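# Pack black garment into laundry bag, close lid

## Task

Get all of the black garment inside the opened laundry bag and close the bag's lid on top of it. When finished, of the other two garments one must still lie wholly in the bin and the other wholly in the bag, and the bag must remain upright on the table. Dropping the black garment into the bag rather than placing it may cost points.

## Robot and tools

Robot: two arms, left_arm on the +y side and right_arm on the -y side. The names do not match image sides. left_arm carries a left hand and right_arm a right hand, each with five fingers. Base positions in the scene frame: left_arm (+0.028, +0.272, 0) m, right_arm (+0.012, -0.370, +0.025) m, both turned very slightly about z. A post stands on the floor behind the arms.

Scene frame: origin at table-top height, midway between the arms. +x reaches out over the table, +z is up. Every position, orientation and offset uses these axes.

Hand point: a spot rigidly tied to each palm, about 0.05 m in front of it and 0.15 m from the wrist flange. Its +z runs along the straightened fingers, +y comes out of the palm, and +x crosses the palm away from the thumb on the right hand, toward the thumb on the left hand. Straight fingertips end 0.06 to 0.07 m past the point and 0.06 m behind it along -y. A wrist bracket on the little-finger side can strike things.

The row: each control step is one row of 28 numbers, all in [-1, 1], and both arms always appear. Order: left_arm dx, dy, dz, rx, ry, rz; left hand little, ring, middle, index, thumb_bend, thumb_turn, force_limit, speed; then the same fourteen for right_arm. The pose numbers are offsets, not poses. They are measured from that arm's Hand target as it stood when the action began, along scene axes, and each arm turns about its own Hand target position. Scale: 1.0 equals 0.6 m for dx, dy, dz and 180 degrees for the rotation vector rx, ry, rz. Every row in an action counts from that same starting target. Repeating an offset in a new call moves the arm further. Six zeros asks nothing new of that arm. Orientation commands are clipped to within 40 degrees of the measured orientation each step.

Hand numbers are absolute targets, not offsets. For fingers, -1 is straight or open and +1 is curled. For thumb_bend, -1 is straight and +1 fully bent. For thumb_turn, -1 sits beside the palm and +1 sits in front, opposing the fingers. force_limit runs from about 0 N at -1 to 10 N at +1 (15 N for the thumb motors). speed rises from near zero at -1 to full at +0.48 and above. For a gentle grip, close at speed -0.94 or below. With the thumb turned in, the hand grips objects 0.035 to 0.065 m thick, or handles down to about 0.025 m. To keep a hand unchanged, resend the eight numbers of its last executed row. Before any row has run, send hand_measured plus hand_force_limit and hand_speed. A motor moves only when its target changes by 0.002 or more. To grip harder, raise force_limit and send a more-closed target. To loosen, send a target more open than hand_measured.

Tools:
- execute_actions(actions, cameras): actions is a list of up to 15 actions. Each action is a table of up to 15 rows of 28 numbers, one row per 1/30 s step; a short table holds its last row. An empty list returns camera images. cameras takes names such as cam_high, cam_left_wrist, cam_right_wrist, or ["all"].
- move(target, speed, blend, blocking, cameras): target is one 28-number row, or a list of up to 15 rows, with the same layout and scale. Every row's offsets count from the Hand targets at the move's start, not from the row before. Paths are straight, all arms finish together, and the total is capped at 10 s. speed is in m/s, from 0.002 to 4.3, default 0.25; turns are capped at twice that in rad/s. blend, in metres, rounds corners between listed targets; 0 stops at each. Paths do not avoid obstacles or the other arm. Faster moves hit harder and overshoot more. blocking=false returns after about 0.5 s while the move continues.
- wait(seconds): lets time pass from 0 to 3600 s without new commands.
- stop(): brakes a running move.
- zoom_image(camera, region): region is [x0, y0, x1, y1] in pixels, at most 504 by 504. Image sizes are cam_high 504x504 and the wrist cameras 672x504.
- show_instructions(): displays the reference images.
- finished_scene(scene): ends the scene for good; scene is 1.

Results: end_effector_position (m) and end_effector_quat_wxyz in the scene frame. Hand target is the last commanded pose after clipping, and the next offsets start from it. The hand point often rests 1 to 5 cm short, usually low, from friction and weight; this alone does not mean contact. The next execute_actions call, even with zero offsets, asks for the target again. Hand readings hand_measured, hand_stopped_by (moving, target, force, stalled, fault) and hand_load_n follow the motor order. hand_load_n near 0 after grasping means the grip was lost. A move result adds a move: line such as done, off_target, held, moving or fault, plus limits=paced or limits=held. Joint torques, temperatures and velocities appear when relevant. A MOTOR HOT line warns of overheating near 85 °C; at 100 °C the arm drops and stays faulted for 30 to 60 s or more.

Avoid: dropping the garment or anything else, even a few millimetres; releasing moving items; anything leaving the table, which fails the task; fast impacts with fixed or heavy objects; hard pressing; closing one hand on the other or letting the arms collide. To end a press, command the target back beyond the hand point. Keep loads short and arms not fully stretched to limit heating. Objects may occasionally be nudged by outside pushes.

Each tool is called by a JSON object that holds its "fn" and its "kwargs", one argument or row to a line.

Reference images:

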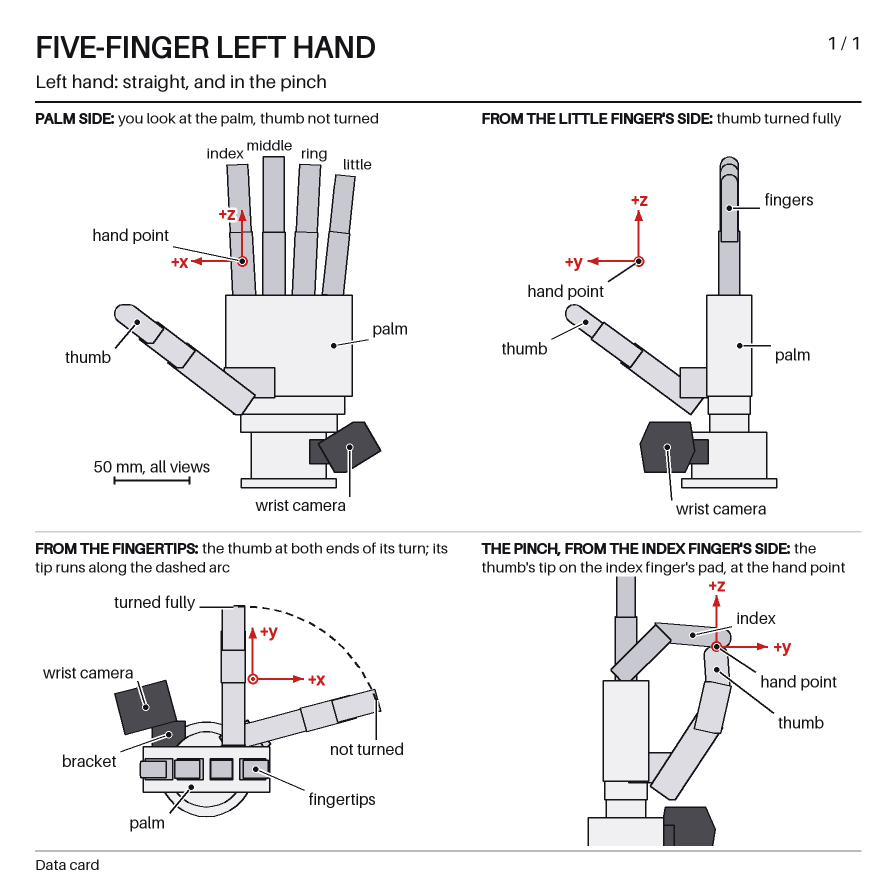

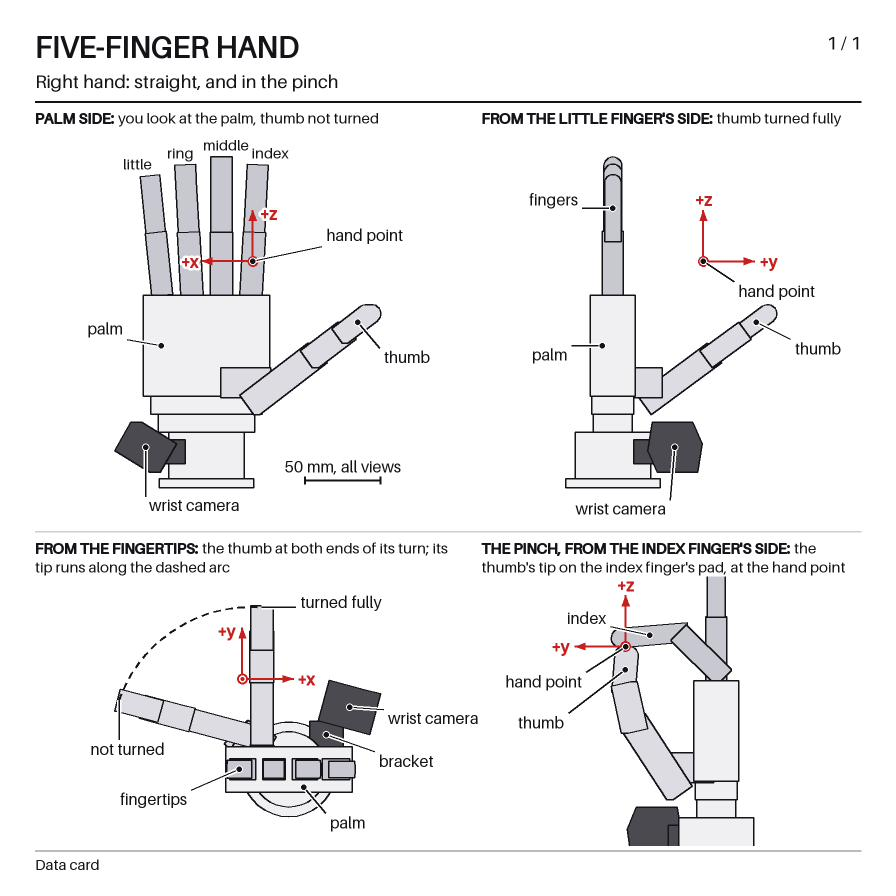

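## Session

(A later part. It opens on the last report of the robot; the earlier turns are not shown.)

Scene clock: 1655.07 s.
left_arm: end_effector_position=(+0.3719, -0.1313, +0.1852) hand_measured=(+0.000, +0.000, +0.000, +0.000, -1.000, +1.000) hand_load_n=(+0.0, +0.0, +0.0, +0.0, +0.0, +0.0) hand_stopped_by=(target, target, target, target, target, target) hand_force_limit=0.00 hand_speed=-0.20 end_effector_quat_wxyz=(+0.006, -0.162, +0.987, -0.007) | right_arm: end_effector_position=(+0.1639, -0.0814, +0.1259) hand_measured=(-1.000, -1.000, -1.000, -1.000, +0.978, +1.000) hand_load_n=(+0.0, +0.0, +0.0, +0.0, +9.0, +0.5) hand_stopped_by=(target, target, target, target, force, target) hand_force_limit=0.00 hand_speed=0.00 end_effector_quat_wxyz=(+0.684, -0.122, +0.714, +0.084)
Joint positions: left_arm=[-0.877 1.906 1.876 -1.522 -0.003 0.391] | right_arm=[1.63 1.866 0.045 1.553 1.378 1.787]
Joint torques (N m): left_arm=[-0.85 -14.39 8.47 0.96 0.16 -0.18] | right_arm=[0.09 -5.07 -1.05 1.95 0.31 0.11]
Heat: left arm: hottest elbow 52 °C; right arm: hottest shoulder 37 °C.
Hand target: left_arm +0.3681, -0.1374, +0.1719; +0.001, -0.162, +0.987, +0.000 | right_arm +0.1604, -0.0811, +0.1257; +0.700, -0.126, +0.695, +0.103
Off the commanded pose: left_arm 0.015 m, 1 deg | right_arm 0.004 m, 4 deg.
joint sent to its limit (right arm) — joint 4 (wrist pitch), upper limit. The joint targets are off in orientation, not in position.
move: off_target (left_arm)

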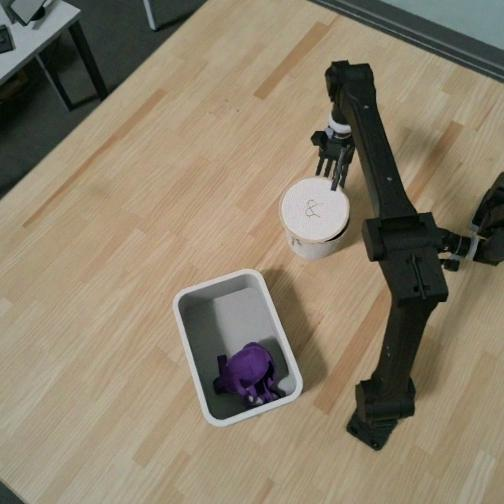

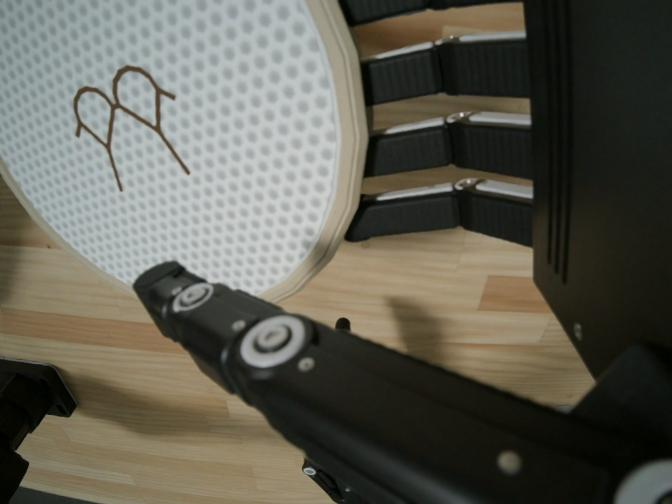

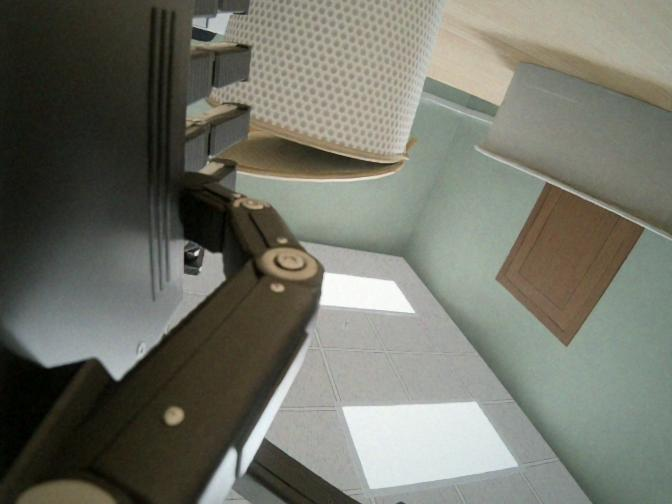

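{"fn": "move", "kwargs": {
  "target": [
    [0.0,-0.010,-0.0467,0,0,0,0,0,0,0,-1,1,0,-0.2, 0,0,0,0,0,0,-1,-1,-1,-1,1,1,0,0]
  ],
  "speed": 0.04,
  "cameras": ["all"]
}}

{"fn": "zoom_image", "kwargs": {
  "camera": "cam_high",
  "region": [240, 130, 440, 290]
}}

{"fn": "zoom_image", "kwargs": {
  "camera": "cam_right_wrist",
  "region": [180, 60, 450, 260]
}}

Scene clock: 1661.00 s.
left_arm: end_effector_position=(+0.3726, -0.1380, +0.1581) hand_measured=(+0.000, +0.000, +0.000, +0.000, -1.000, +1.000) hand_load_n=(+0.0, +0.0, +0.0, -0.5, +0.0, +0.0) hand_stopped_by=(target, target, target, target, target, target) hand_force_limit=0.00 hand_speed=-0.20 end_effector_quat_wxyz=(+0.007, -0.162, +0.987, -0.008) | right_arm: end_effector_position=(+0.1639, -0.0814, +0.1259) hand_measured=(-1.000, -1.000, -1.000, -1.000, +0.978, +1.000) hand_load_n=(+0.0, +0.0, +0.0, +0.0, +8.5, +0.5) hand_stopped_by=(target, target, target, target, force, target) hand_force_limit=0.00 hand_speed=0.00 end_effector_quat_wxyz=(+0.684, -0.122, +0.714, +0.084)
Joint positions: left_arm=[-0.884 1.925 1.834 -1.459 -0.003 0.385] | right_arm=[1.63 1.866 0.045 1.553 1.378 1.787]
Joint torques (N m): left_arm=[-0.79 -14.68 8.31 0.79 0.16 -0.2] | right_arm=[0.09 -5.13 -1.06 1.95 0.31 0.11]
Heat: left arm: hottest elbow 52 °C; right arm: hottest shoulder 37 °C.
Hand target: left_arm +0.3681, -0.1434, +0.1437; +0.001, -0.162, +0.987, +0.000 | right_arm +0.1604, -0.0811, +0.1257; +0.700, -0.126, +0.695, +0.103
Off the commanded pose: left_arm 0.016 m, 1 deg | right_arm 0.004 m, 4 deg.
joint sent to its limit (right arm) — joint 4 (wrist pitch), upper limit. The joint targets are off in orientation, not in position.
move: off_target (left_arm)

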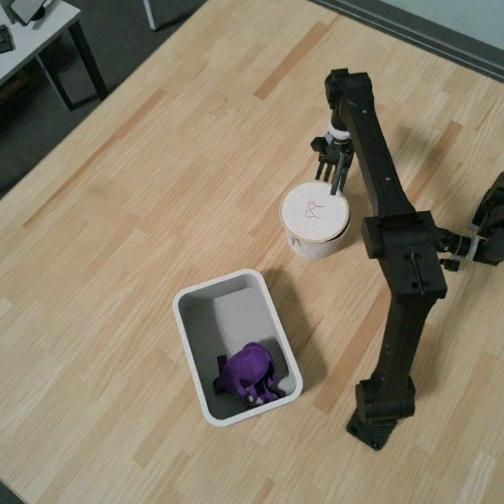

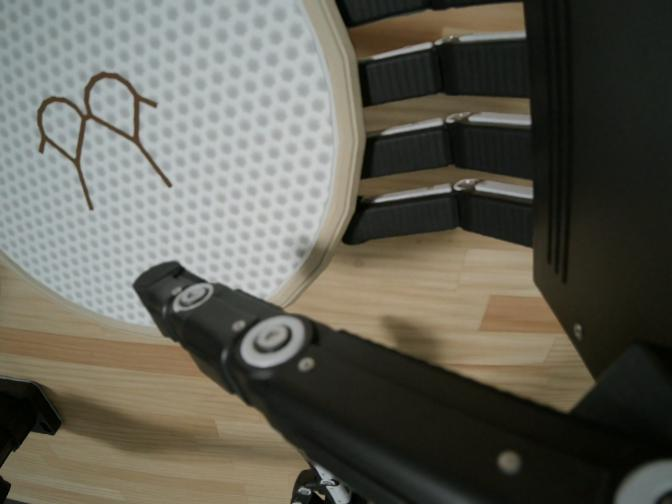

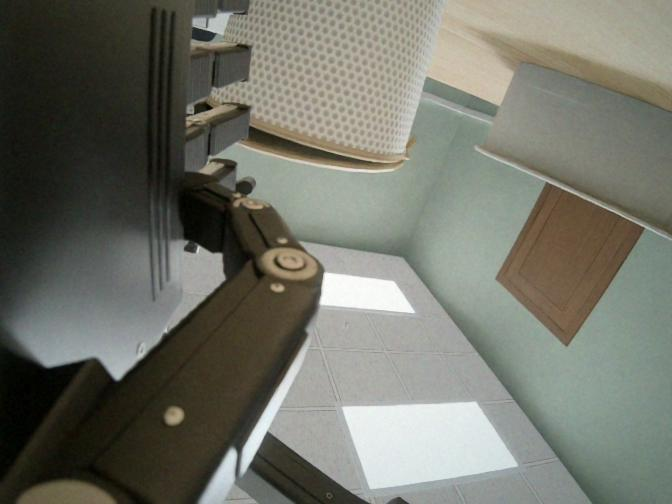

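Scaled by 2.520 from the camera's image (finer frame: 720x720).

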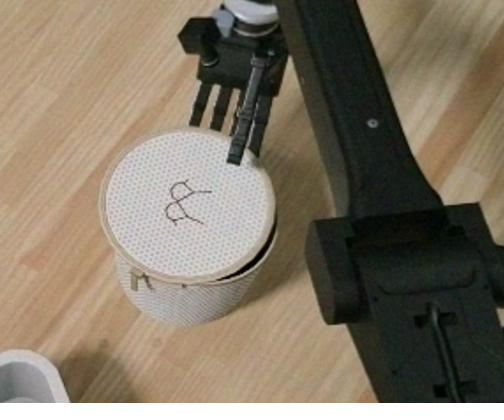

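Scaled by 1.867 from the camera's image (finer frame: 960x720).

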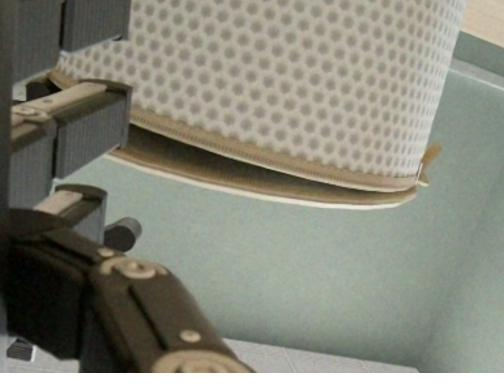

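{"fn": "move", "kwargs": {
  "target": [
    [0.005,-0.0158,-0.010,0,0,0,0,0,0,0,-1,1,0,-0.2, 0,0,0,0,0,0,-1,-1,-1,-1,1,1,0,0]
  ],
  "speed": 0.03,
  "cameras": ["all"]
}}

{"fn": "zoom_image", "kwargs": {
  "camera": "cam_high",
  "region": [240, 130, 440, 290]
}}

{"fn": "zoom_image", "kwargs": {
  "camera": "cam_right_wrist",
  "region": [180, 60, 450, 260]
}}

Scene clock: 1668.33 s.
left_arm: end_effector_position=(+0.3703, -0.1412, +0.1523) hand_measured=(+0.000, +0.000, +0.000, +0.000, -1.000, +1.000) hand_load_n=(-0.5, -0.5, -0.5, -2.0, +0.0, +0.0) hand_stopped_by=(target, target, target, target, target, target) hand_force_limit=0.00 hand_speed=-0.20 end_effector_quat_wxyz=(+0.004, -0.162, +0.987, -0.004) | right_arm: end_effector_position=(+0.1639, -0.0814, +0.1259) hand_measured=(-1.000, -1.000, -1.000, -1.000, +0.978, +1.000) hand_load_n=(+0.0, +0.0, +0.0, +0.5, +8.5, +0.5) hand_stopped_by=(target, target, target, target, force, target) hand_force_limit=0.00 hand_speed=0.00 end_effector_quat_wxyz=(+0.684, -0.122, +0.714, +0.084)
Joint positions: left_arm=[-0.89 1.936 1.834 -1.457 -0.003 0.379] | right_arm=[1.63 1.866 0.045 1.553 1.378 1.787]
Joint torques (N m): left_arm=[-1.08 -13.68 10.48 0.83 0.15 -0.21] | right_arm=[0.09 -5.13 -1.05 1.96 0.31 0.11]
Heat: left arm: hottest elbow 51 °C; right arm: hottest shoulder 37 °C.
Hand target: left_arm +0.3710, -0.1529, +0.1376; +0.001, -0.162, +0.987, +0.000 | right_arm +0.1604, -0.0811, +0.1257; +0.700, -0.126, +0.695, +0.103
Off the commanded pose: left_arm 0.019 m, 1 deg | right_arm 0.004 m, 4 deg.
joint sent to its limit (right arm) — joint 4 (wrist pitch), upper limit. The joint targets are off in orientation, not in position.
move: off_target (left_arm)

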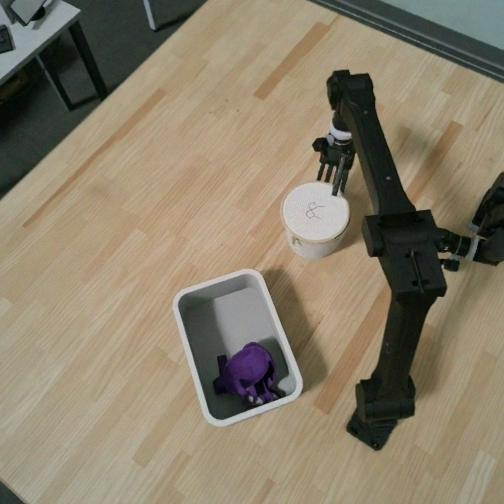

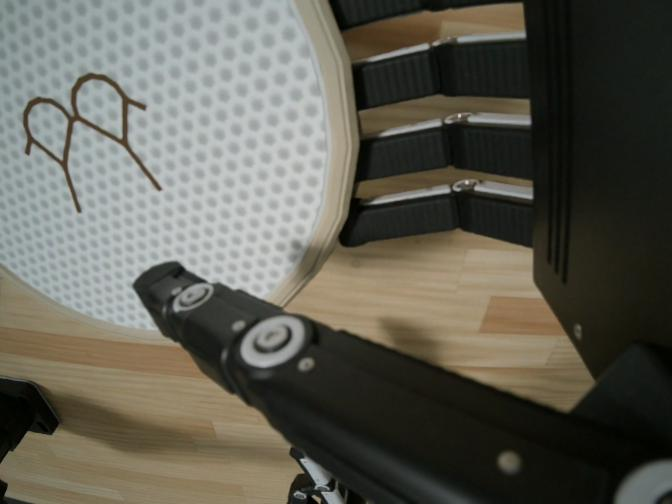

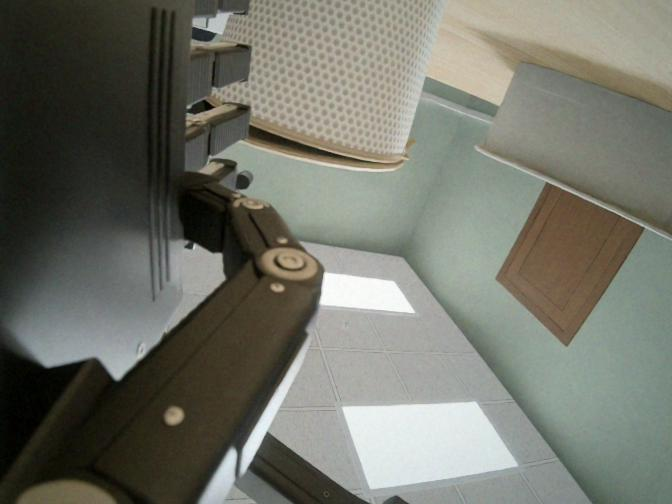

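Scaled by 2.520 from the camera's image (finer frame: 720x720).

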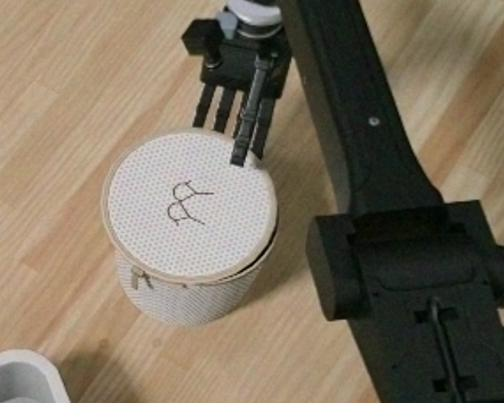

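Scaled by 1.867 from the camera's image (finer frame: 960x720).

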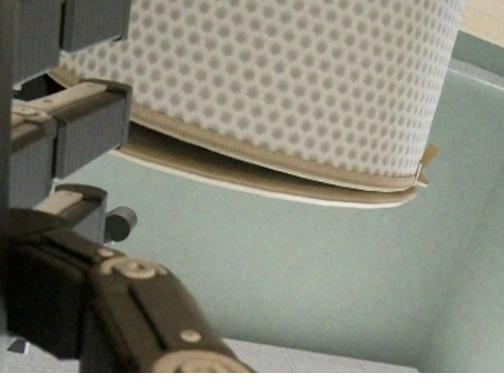

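{"fn": "move", "kwargs": {
  "target": [
    [0.0187,-0.0553,0.0133,0,0,0,0,0,0,0,-1,1,0,-0.2, 0,0,0,0,0,0,-1,-1,-1,-1,1,1,0,0]
  ],
  "speed": 0.03,
  "cameras": ["all"]
}}

{"fn": "zoom_image", "kwargs": {
  "camera": "cam_high",
  "region": [240, 130, 440, 290]
}}

{"fn": "zoom_image", "kwargs": {
  "camera": "cam_right_wrist",
  "region": [180, 60, 450, 260]
}}

Scene clock: 1674.37 s.
left_arm: end_effector_position=(+0.3812, -0.1733, +0.1482) hand_measured=(+0.000, +0.000, +0.000, +0.000, -1.000, +1.000) hand_load_n=(+0.0, -0.5, +0.0, -1.0, +0.0, +0.0) hand_stopped_by=(target, target, target, target, target, target) hand_force_limit=0.00 hand_speed=-0.20 end_effector_quat_wxyz=(+0.001, -0.162, +0.987, +0.002) | right_arm: end_effector_position=(+0.1639, -0.0814, +0.1259) hand_measured=(-1.000, -1.000, -1.000, -1.000, +0.978, +1.000) hand_load_n=(+0.0, +0.0, +0.0, -0.5, +8.5, +0.5) hand_stopped_by=(target, target, target, target, force, target) hand_force_limit=0.00 hand_speed=0.00 end_effector_quat_wxyz=(+0.684, -0.122, +0.714, +0.084)
Joint positions: left_arm=[-0.909 2.043 1.988 -1.518 -0.003 0.358] | right_arm=[1.63 1.866 0.045 1.553 1.378 1.787]
Joint torques (N m): left_arm=[-0.44 -15.27 12.57 0.31 0.18 -0.21] | right_arm=[0.09 -5.13 -1.05 1.95 0.31 0.11]
Heat: left arm: hottest elbow 51 °C; right arm: hottest shoulder 37 °C.
Hand target: left_arm +0.3822, -0.1862, +0.1457; +0.001, -0.162, +0.987, +0.000 | right_arm +0.1604, -0.0811, +0.1257; +0.700, -0.126, +0.695, +0.103
Off the commanded pose: left_arm 0.013 m, 0 deg | right_arm 0.004 m, 4 deg.
joint sent to its limit (right arm) — joint 4 (wrist pitch), upper limit. The joint targets are off in orientation, not in position.
move: off_target (left_arm)

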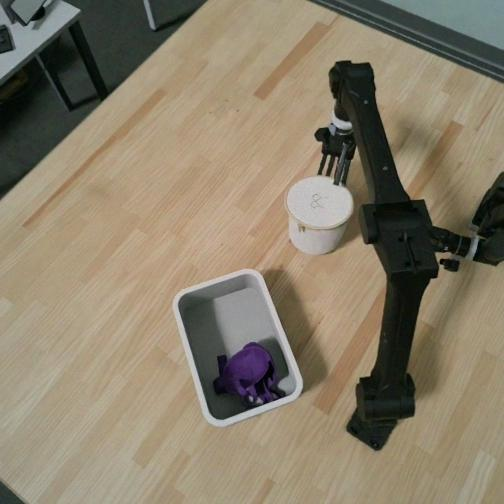

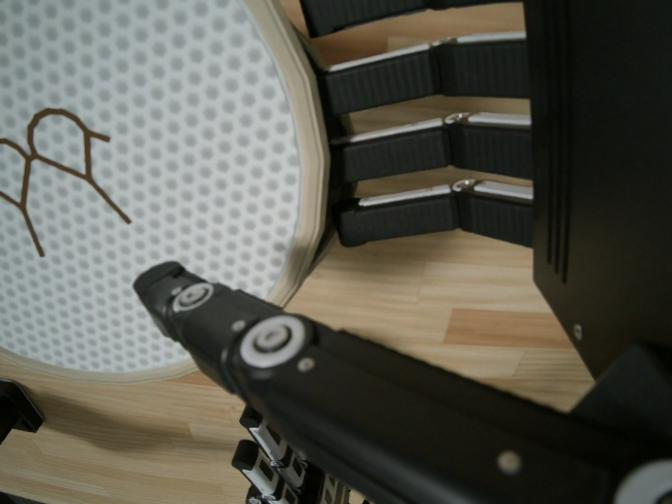

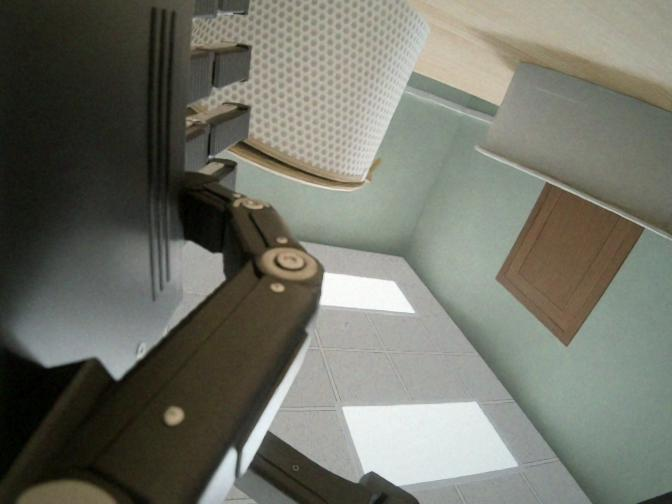

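Scaled by 2.520 from the camera's image (finer frame: 720x720).

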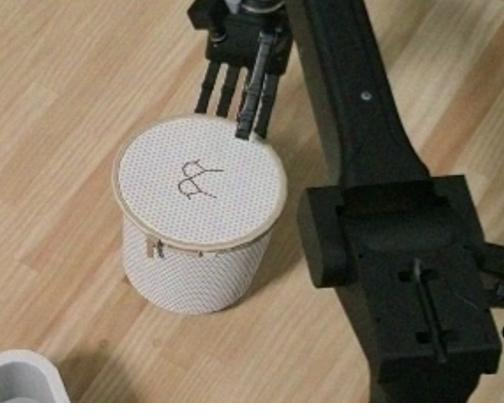

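Scaled by 1.867 from the camera's image (finer frame: 960x720).

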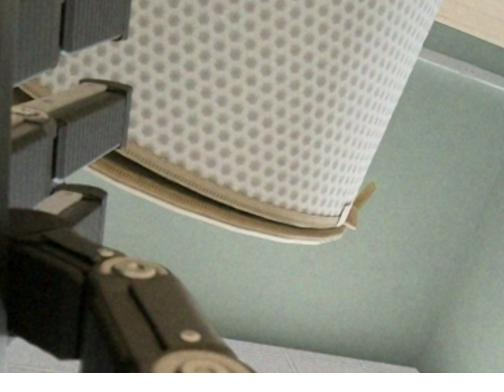

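{"fn": "move", "kwargs": {
  "target": [
    [-0.0183,0.060,0.02,0,0,0,0,0,0,0,-1,1,0,-0.2, 0,0,0,0,0,0,-1,-1,-1,-1,1,1,0,0],
    [-0.0183,0.060,0.05,0,0,0,0,0,0,0,-1,1,0,-0.2, 0,0,0,0,0,0,-1,-1,-1,-1,1,1,0,0]
  ],
  "speed": 0.04,
  "blend": 0.005,
  "cameras": ["all"]
}}

{"fn": "zoom_image", "kwargs": {
  "camera": "cam_high",
  "region": [240, 130, 440, 290]
}}

{"fn": "zoom_image", "kwargs": {
  "camera": "cam_right_wrist",
  "region": [180, 60, 450, 260]
}}

Scene clock: 1683.43 s.
left_arm: end_effector_position=(+0.3643, -0.1514, +0.1629) hand_measured=(+0.000, +0.000, +0.000, +0.000, -1.000, +1.000) hand_load_n=(+0.0, +0.0, +0.5, +0.0, +0.0, +0.0) hand_stopped_by=(target, target, target, target, target, target) hand_force_limit=0.00 hand_speed=-0.20 end_effector_quat_wxyz=(-0.003, -0.162, +0.987, +0.009) | right_arm: end_effector_position=(+0.1639, -0.0814, +0.1259) hand_measured=(-1.000, -1.000, -1.000, -1.000, +0.978, +1.000) hand_load_n=(+0.0, +0.0, +0.0, +0.0, +8.5, +0.5) hand_stopped_by=(target, target, target, target, force, target) hand_force_limit=0.00 hand_speed=0.00 end_effector_quat_wxyz=(+0.684, -0.122, +0.714, +0.084)
Joint positions: left_arm=[-0.908 1.97 1.908 -1.528 -0.003 0.36] | right_arm=[1.63 1.866 0.045 1.553 1.378 1.787]
Joint torques (N m): left_arm=[0.73 -17.85 11.03 0.1 0.16 0.03] | right_arm=[0.09 -5.13 -1.05 1.95 0.31 0.11]
Motor temperatures (°C): left_arm=[29 33 52 31 29 27] | right_arm=[31 37 36 28 29 30]
Heat: left arm: hottest elbow 52 °C; right arm: hottest shoulder 37 °C.
Hand target: left_arm +0.3712, -0.1501, +0.1758; +0.001, -0.162, +0.987, +0.000 | right_arm +0.1604, -0.0811, +0.1257; +0.700, -0.126, +0.695, +0.103
Off the commanded pose: left_arm 0.015 m, 1 deg | right_arm 0.004 m, 4 deg.
joint sent to its limit (right arm) — joint 4 (wrist pitch), upper limit. The joint targets are off in orientation, not in position.
move: off_target (left_arm)

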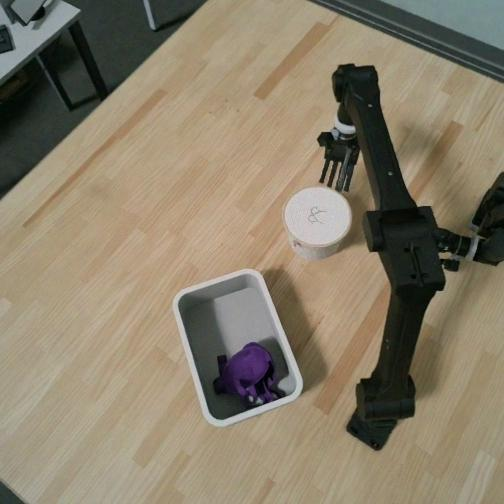

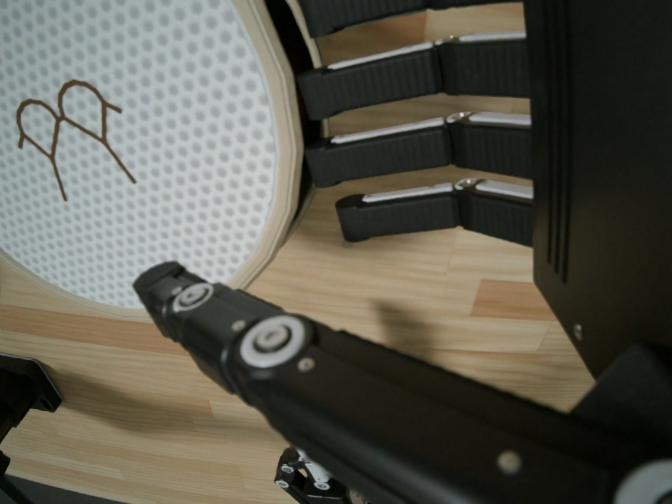

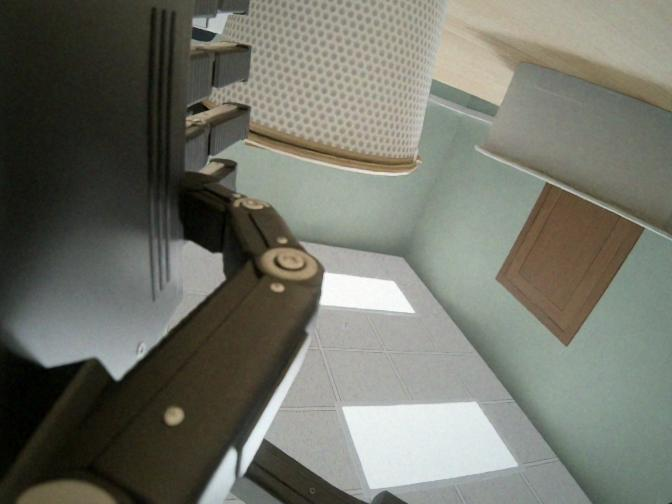

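Scaled by 2.520 from the camera's image (finer frame: 720x720).

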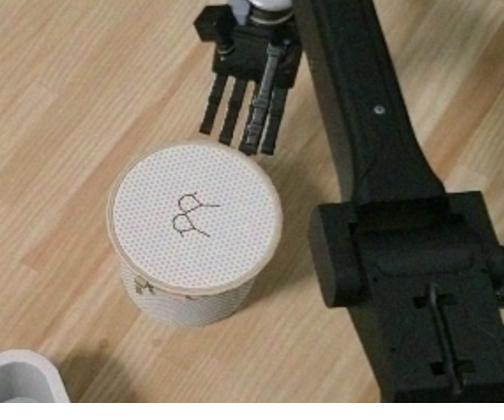

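Scaled by 1.867 from the camera's image (finer frame: 960x720).

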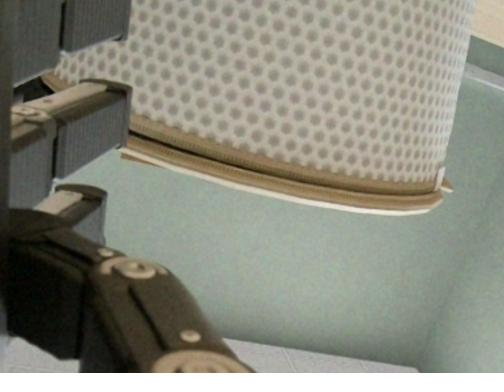

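{"fn": "move", "kwargs": {
  "target": [
    [0.0187,-0.055,0.02,0,0,0,0,0,0,0,-1,1,0,-0.2, 0,0,0,0,0,0,-1,-1,-1,-1,1,1,0,0],
    [0.0187,-0.055,0.09,0,0,0,0,0,0,0,-1,1,0,-0.2, 0,0,0,0,0,0,-1,-1,-1,-1,1,1,0,0]
  ],
  "speed": 0.06,
  "blend": 0.01,
  "cameras": ["all"]
}}

{"fn": "zoom_image", "kwargs": {
  "camera": "cam_high",
  "region": [270, 170, 370, 270]
}}

{"fn": "zoom_image", "kwargs": {
  "camera": "cam_left_wrist",
  "region": [0, 0, 500, 380]
}}

Scene clock: 1690.27 s.
left_arm: end_effector_position=(+0.3824, -0.1737, +0.2150) hand_measured=(+0.000, +0.000, +0.000, +0.000, -1.000, +1.000) hand_load_n=(+0.0, +0.0, +0.0, +0.0, +0.0, +0.0) hand_stopped_by=(target, target, target, target, target, target) hand_force_limit=0.00 hand_speed=-0.20 end_effector_quat_wxyz=(+0.002, -0.162, +0.987, -0.001) | right_arm: end_effector_position=(+0.1639, -0.0814, +0.1259) hand_measured=(-1.000, -1.000, -1.000, -1.000, +0.978, +1.000) hand_load_n=(+0.0, +0.0, +0.0, +0.0, +8.5, +0.5) hand_stopped_by=(target, target, target, target, force, target) hand_force_limit=0.00 hand_speed=0.00 end_effector_quat_wxyz=(+0.684, -0.122, +0.714, +0.084)
Joint positions: left_arm=[-0.908 2.049 2.174 -1.692 -0.003 0.36] | right_arm=[1.63 1.866 0.045 1.553 1.378 1.787]
Joint torques (N m): left_arm=[-0.56 -18.49 12.83 0.08 0.16 -0.17] | right_arm=[0.03 -5.13 -1.05 1.95 0.31 0.11]
Heat: left arm: hottest elbow 52 °C; right arm: hottest shoulder 37 °C.
Hand target: left_arm +0.3825, -0.1831, +0.2297; +0.001, -0.162, +0.987, +0.000 | right_arm +0.1604, -0.0811, +0.1257; +0.700, -0.126, +0.695, +0.103
Off the commanded pose: left_arm 0.018 m, 0 deg | right_arm 0.004 m, 4 deg.
joint sent to its limit (left arm) — joint 4 (wrist pitch), lower limit. The joint targets still meet the commanded pose.
joint sent to its limit (right arm) — joint 4 (wrist pitch), upper limit. The joint targets are off in orientation, not in position.
move: off_target (left_arm)

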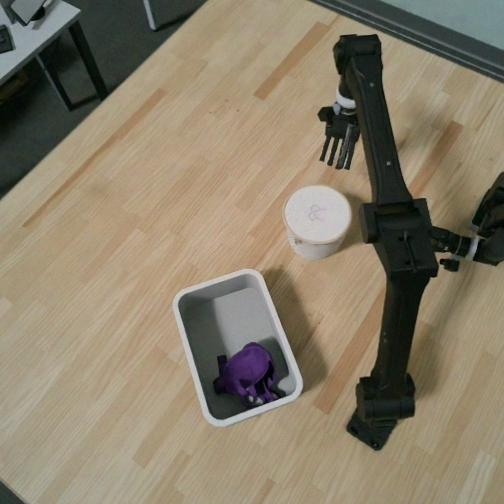

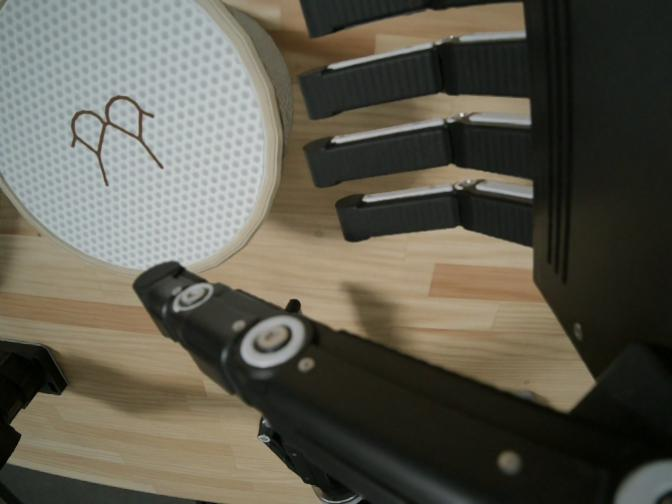

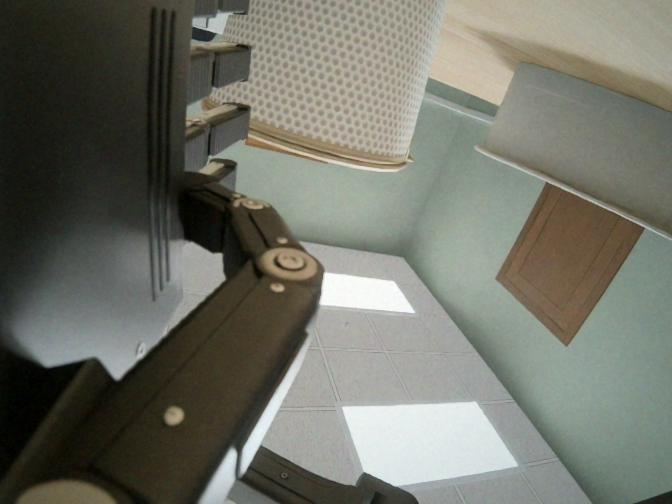

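Scaled by 5.040 from the camera's image (finer frame: 720x720).

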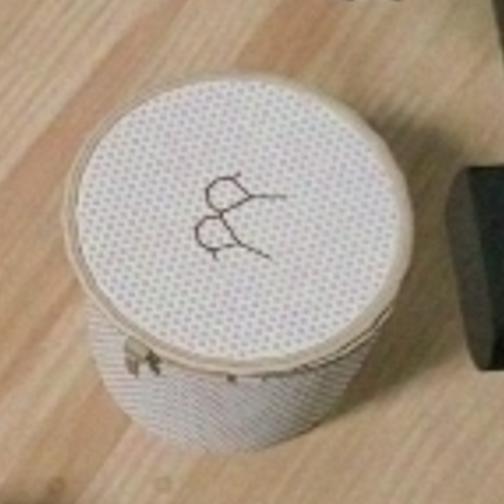

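Scaled by 1.008 from the camera's image (finer frame: 960x720).

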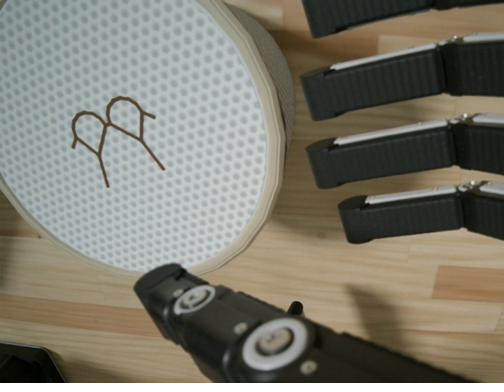

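{"fn": "zoom_image", "kwargs": {
  "camera": "cam_right_wrist",
  "region": [190, 80, 450, 200]
}}

Scaled by 1.938 from the camera's image (finer frame: 960x720).

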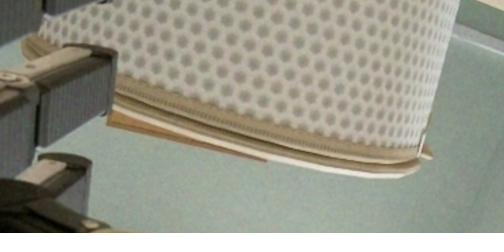

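{"fn": "move", "kwargs": {
  "target": [
    [0,0,0.2167,0,0,0,0,0,0,0,-1,1,0,-0.2, 0,0,0,0,0,0,-1,-1,-1,-1,1,1,0,0],
    [-0.0375,0.472,0.317,0,0,0.107,0,0,0,0,-1,1,0,-0.2, -0.02,-0.15,0.12,0,0,0,-1,-1,-1,-1,1,1,0,0],
    [-0.204,0.8385,0.317,0,0,0.2,0,0,0,0,-1,1,0,-0.2, -0.02,-0.15,0.12,0,0,0,-1,-1,-1,-1,1,1,0,0]
  ],
  "speed": 0.15,
  "blend": 0.03,
  "cameras": ["all"]
}}

{"fn": "zoom_image", "kwargs": {
  "camera": "cam_high",
  "region": [270, 170, 370, 270]
}}

Scene clock: 1701.27 s.
left_arm: end_effector_position=(+0.3787, -0.1698, +0.3465) hand_measured=(+0.000, +0.000, +0.000, +0.000, -1.000, +1.000) hand_load_n=(+0.0, -0.5, +0.5, +0.0, +0.0, +0.0) hand_stopped_by=(target, target, target, target, target, target) hand_force_limit=0.00 hand_speed=-0.20 end_effector_quat_wxyz=(+0.072, -0.161, +0.977, -0.124) | right_arm: end_effector_position=(+0.1637, -0.0815, +0.1260) hand_measured=(-1.000, -1.000, -1.000, -1.000, +0.978, +1.000) hand_load_n=(+0.0, +0.0, +0.0, +0.0, +8.5, +1.0) hand_stopped_by=(target, target, target, target, force, target) hand_force_limit=0.00 hand_speed=0.00 end_effector_quat_wxyz=(+0.684, -0.122, +0.714, +0.084)
Joint positions: left_arm=[-0.908 1.88 2.289 -1.693 -0.001 0.358] | right_arm=[1.631 1.866 0.045 1.553 1.379 1.787]
Joint torques (N m): left_arm=[0.26 -16.03 11.84 0.55 0.25 -0.19] | right_arm=[-0.97 -5.95 -0.85 1.35 0.22 0]
Heat: left arm: hottest elbow 53 °C; right arm: hottest shoulder 37 °C.
Hand target: left_arm +0.3814, -0.1707, +0.3589; +0.001, -0.169, +0.986, -0.001 (not the last commanded pose) | right_arm +0.1638, -0.0815, +0.1260; +0.684, -0.122, +0.714, +0.084 (not the last commanded pose)
Off the commanded pose: left_arm 0.509 m, 39 deg | right_arm 0.116 m, 4 deg.
joint sent to its limit (left arm) — joint 4 (wrist pitch), lower limit.
move: held (right_arm; a check stopped the path), off_target (left_arm; braked when a check withheld steps of right_arm); path passed 0 of 3 targets; limits=held
pose unreachable (right arm): on one or more control steps of this call, first in action 0 (counted from 0), this arm could not follow its commanded pose, so it was not sent that pose on those steps. It may still have moved: this result reports where it is.
cause: moving toward the commanded pose would bring two parts of the arm too close to each other (joints 2 (shoulder) and 3 (elbow) lie between them).

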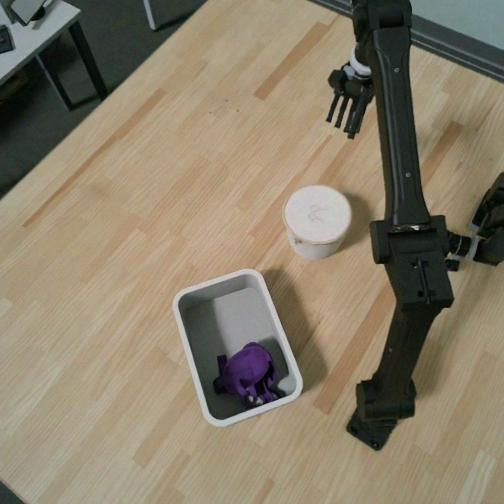

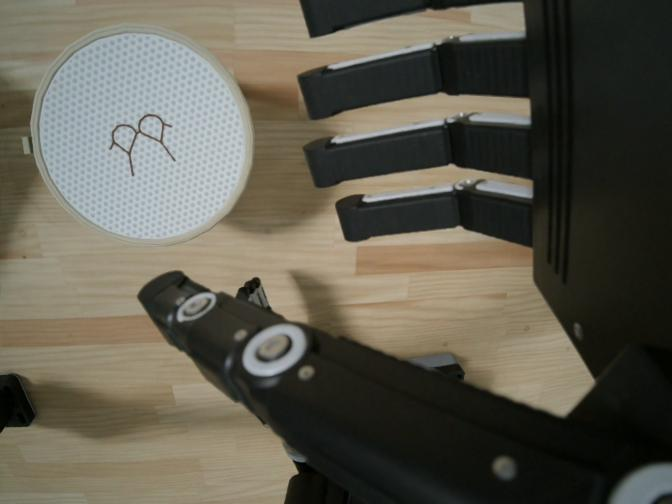

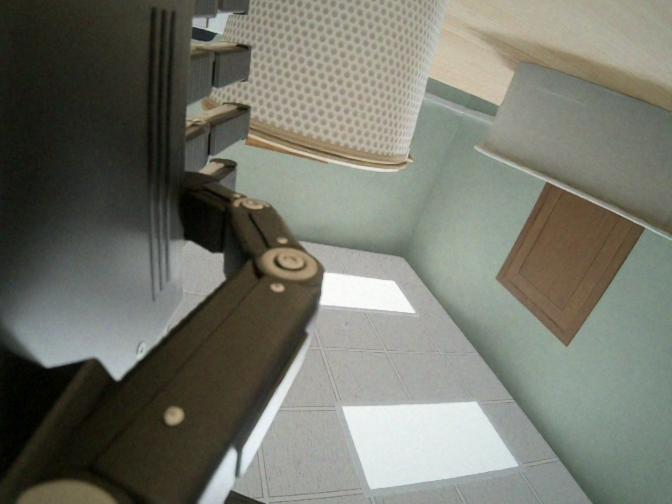

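Scaled by 5.040 from the camera's image (finer frame: 720x720).

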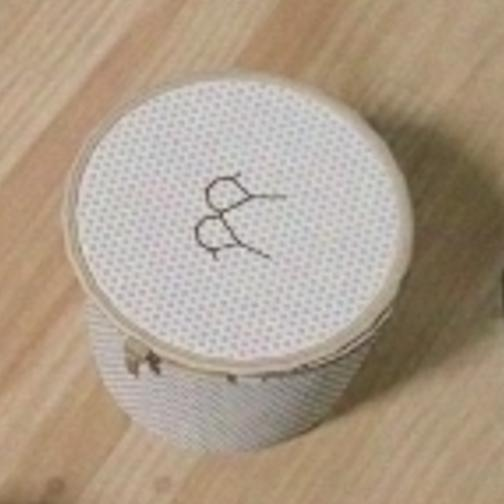

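{"fn": "move", "kwargs": {
  "target": [
    [-0.0357,0.451,0.10,0,0,0.107,0,0,0,0,-1,1,0,-0.2, 0,0,0,0,0,0,-1,-1,-1,-1,1,1,0,0],
    [-0.202,0.818,0.10,0,0,0.2,0,0,0,0,-1,1,0,-0.2, 0,0,0,0,0,0,-1,-1,-1,-1,1,1,0,0]
  ],
  "speed": 0.15,
  "blend": 0.03,
  "cameras": ["all"]
}}

Scene clock: 1708.23 s.
left_arm: end_effector_position=(+0.2644, +0.3191, +0.4222) hand_measured=(+0.000, +0.000, +0.000, +0.000, -1.000, +1.000) hand_load_n=(+0.0, +0.0, +0.0, +0.0, +0.0, +0.0) hand_stopped_by=(target, target, target, target, target, target) hand_force_limit=0.00 hand_speed=-0.20 end_effector_quat_wxyz=(+0.217, -0.459, +0.858, -0.076) | right_arm: end_effector_position=(+0.1637, -0.0815, +0.1260) hand_measured=(-1.000, -1.000, -1.000, -1.000, +0.978, +1.000) hand_load_n=(+0.0, +0.0, +0.0, +0.0, +8.5, +0.5) hand_stopped_by=(target, target, target, target, force, target) hand_force_limit=0.00 hand_speed=0.00 end_effector_quat_wxyz=(+0.684, -0.122, +0.714, +0.084)
Joint positions: left_arm=[0.099 0.962 1.547 -1.693 -0.014 0.713] | right_arm=[1.631 1.866 0.045 1.553 1.379 1.787]
Joint torques (N m): left_arm=[0.03 -2.43 7.49 0.81 -0.05 0.06] | right_arm=[-0.97 -5.95 -0.85 1.35 0.22 0]
Heat: left arm: hottest elbow 52 °C; right arm: hottest shoulder 37 °C.
Hand target: left_arm +0.2601, +0.3201, +0.4188; +0.001, -0.466, +0.885, +0.000 | right_arm +0.1638, -0.0815, +0.1260; +0.684, -0.122, +0.714, +0.084
Off the commanded pose: left_arm 0.005 m, 26 deg | right_arm 0.000 m, 0 deg.
joint sent to its limit (left arm) — joint 4 (wrist pitch), lower limit. The joint targets are off in orientation, not in position.
move: off_target (left_arm)

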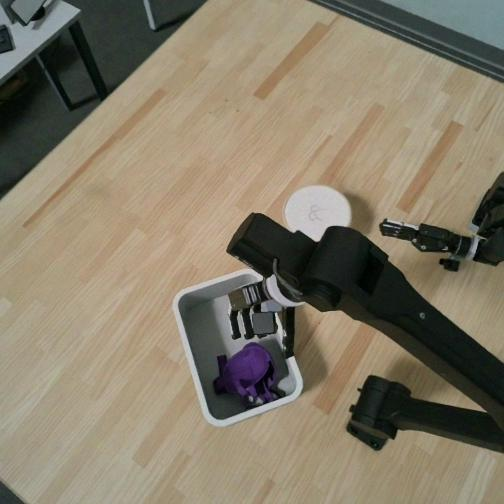

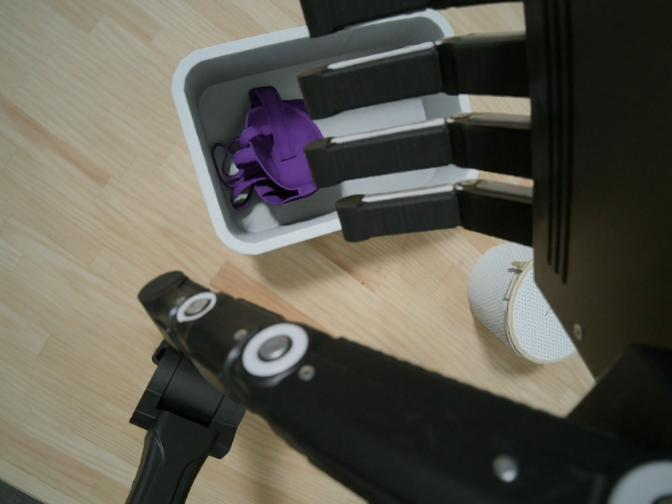

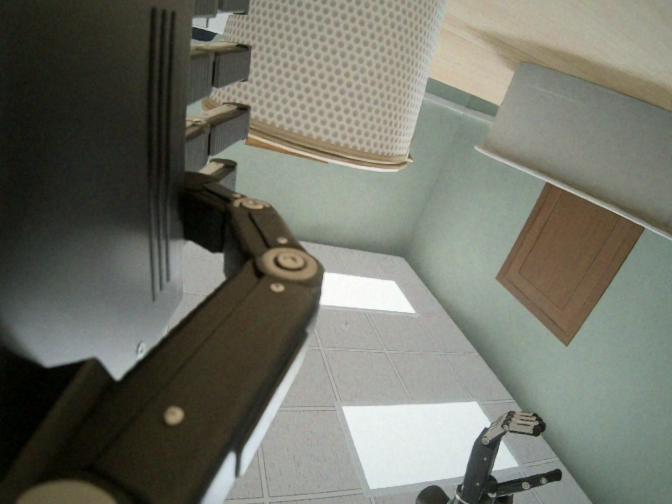

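{"fn": "zoom_image", "kwargs": {
  "camera": "cam_left_wrist",
  "region": [440, 220, 600, 380]
}}

{"fn": "zoom_image", "kwargs": {
  "camera": "cam_right_wrist",
  "region": [190, 80, 450, 200]
}}

Scaled by 3.150 from the camera's image (finer frame: 960x720).

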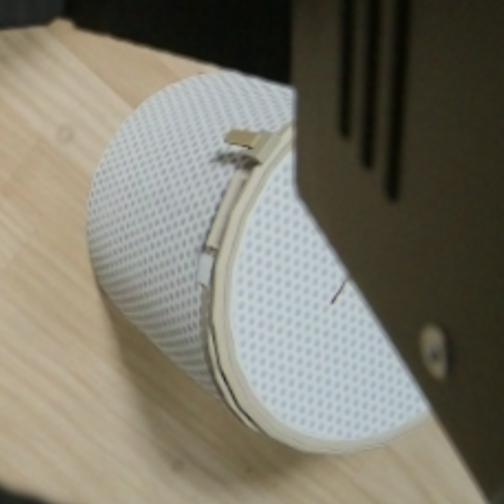

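Scaled by 1.938 from the camera's image (finer frame: 960x720).

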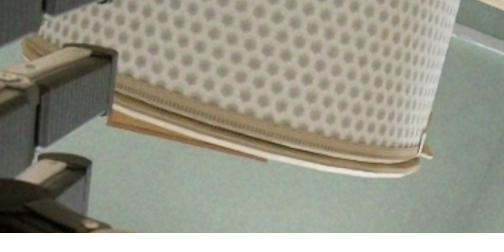

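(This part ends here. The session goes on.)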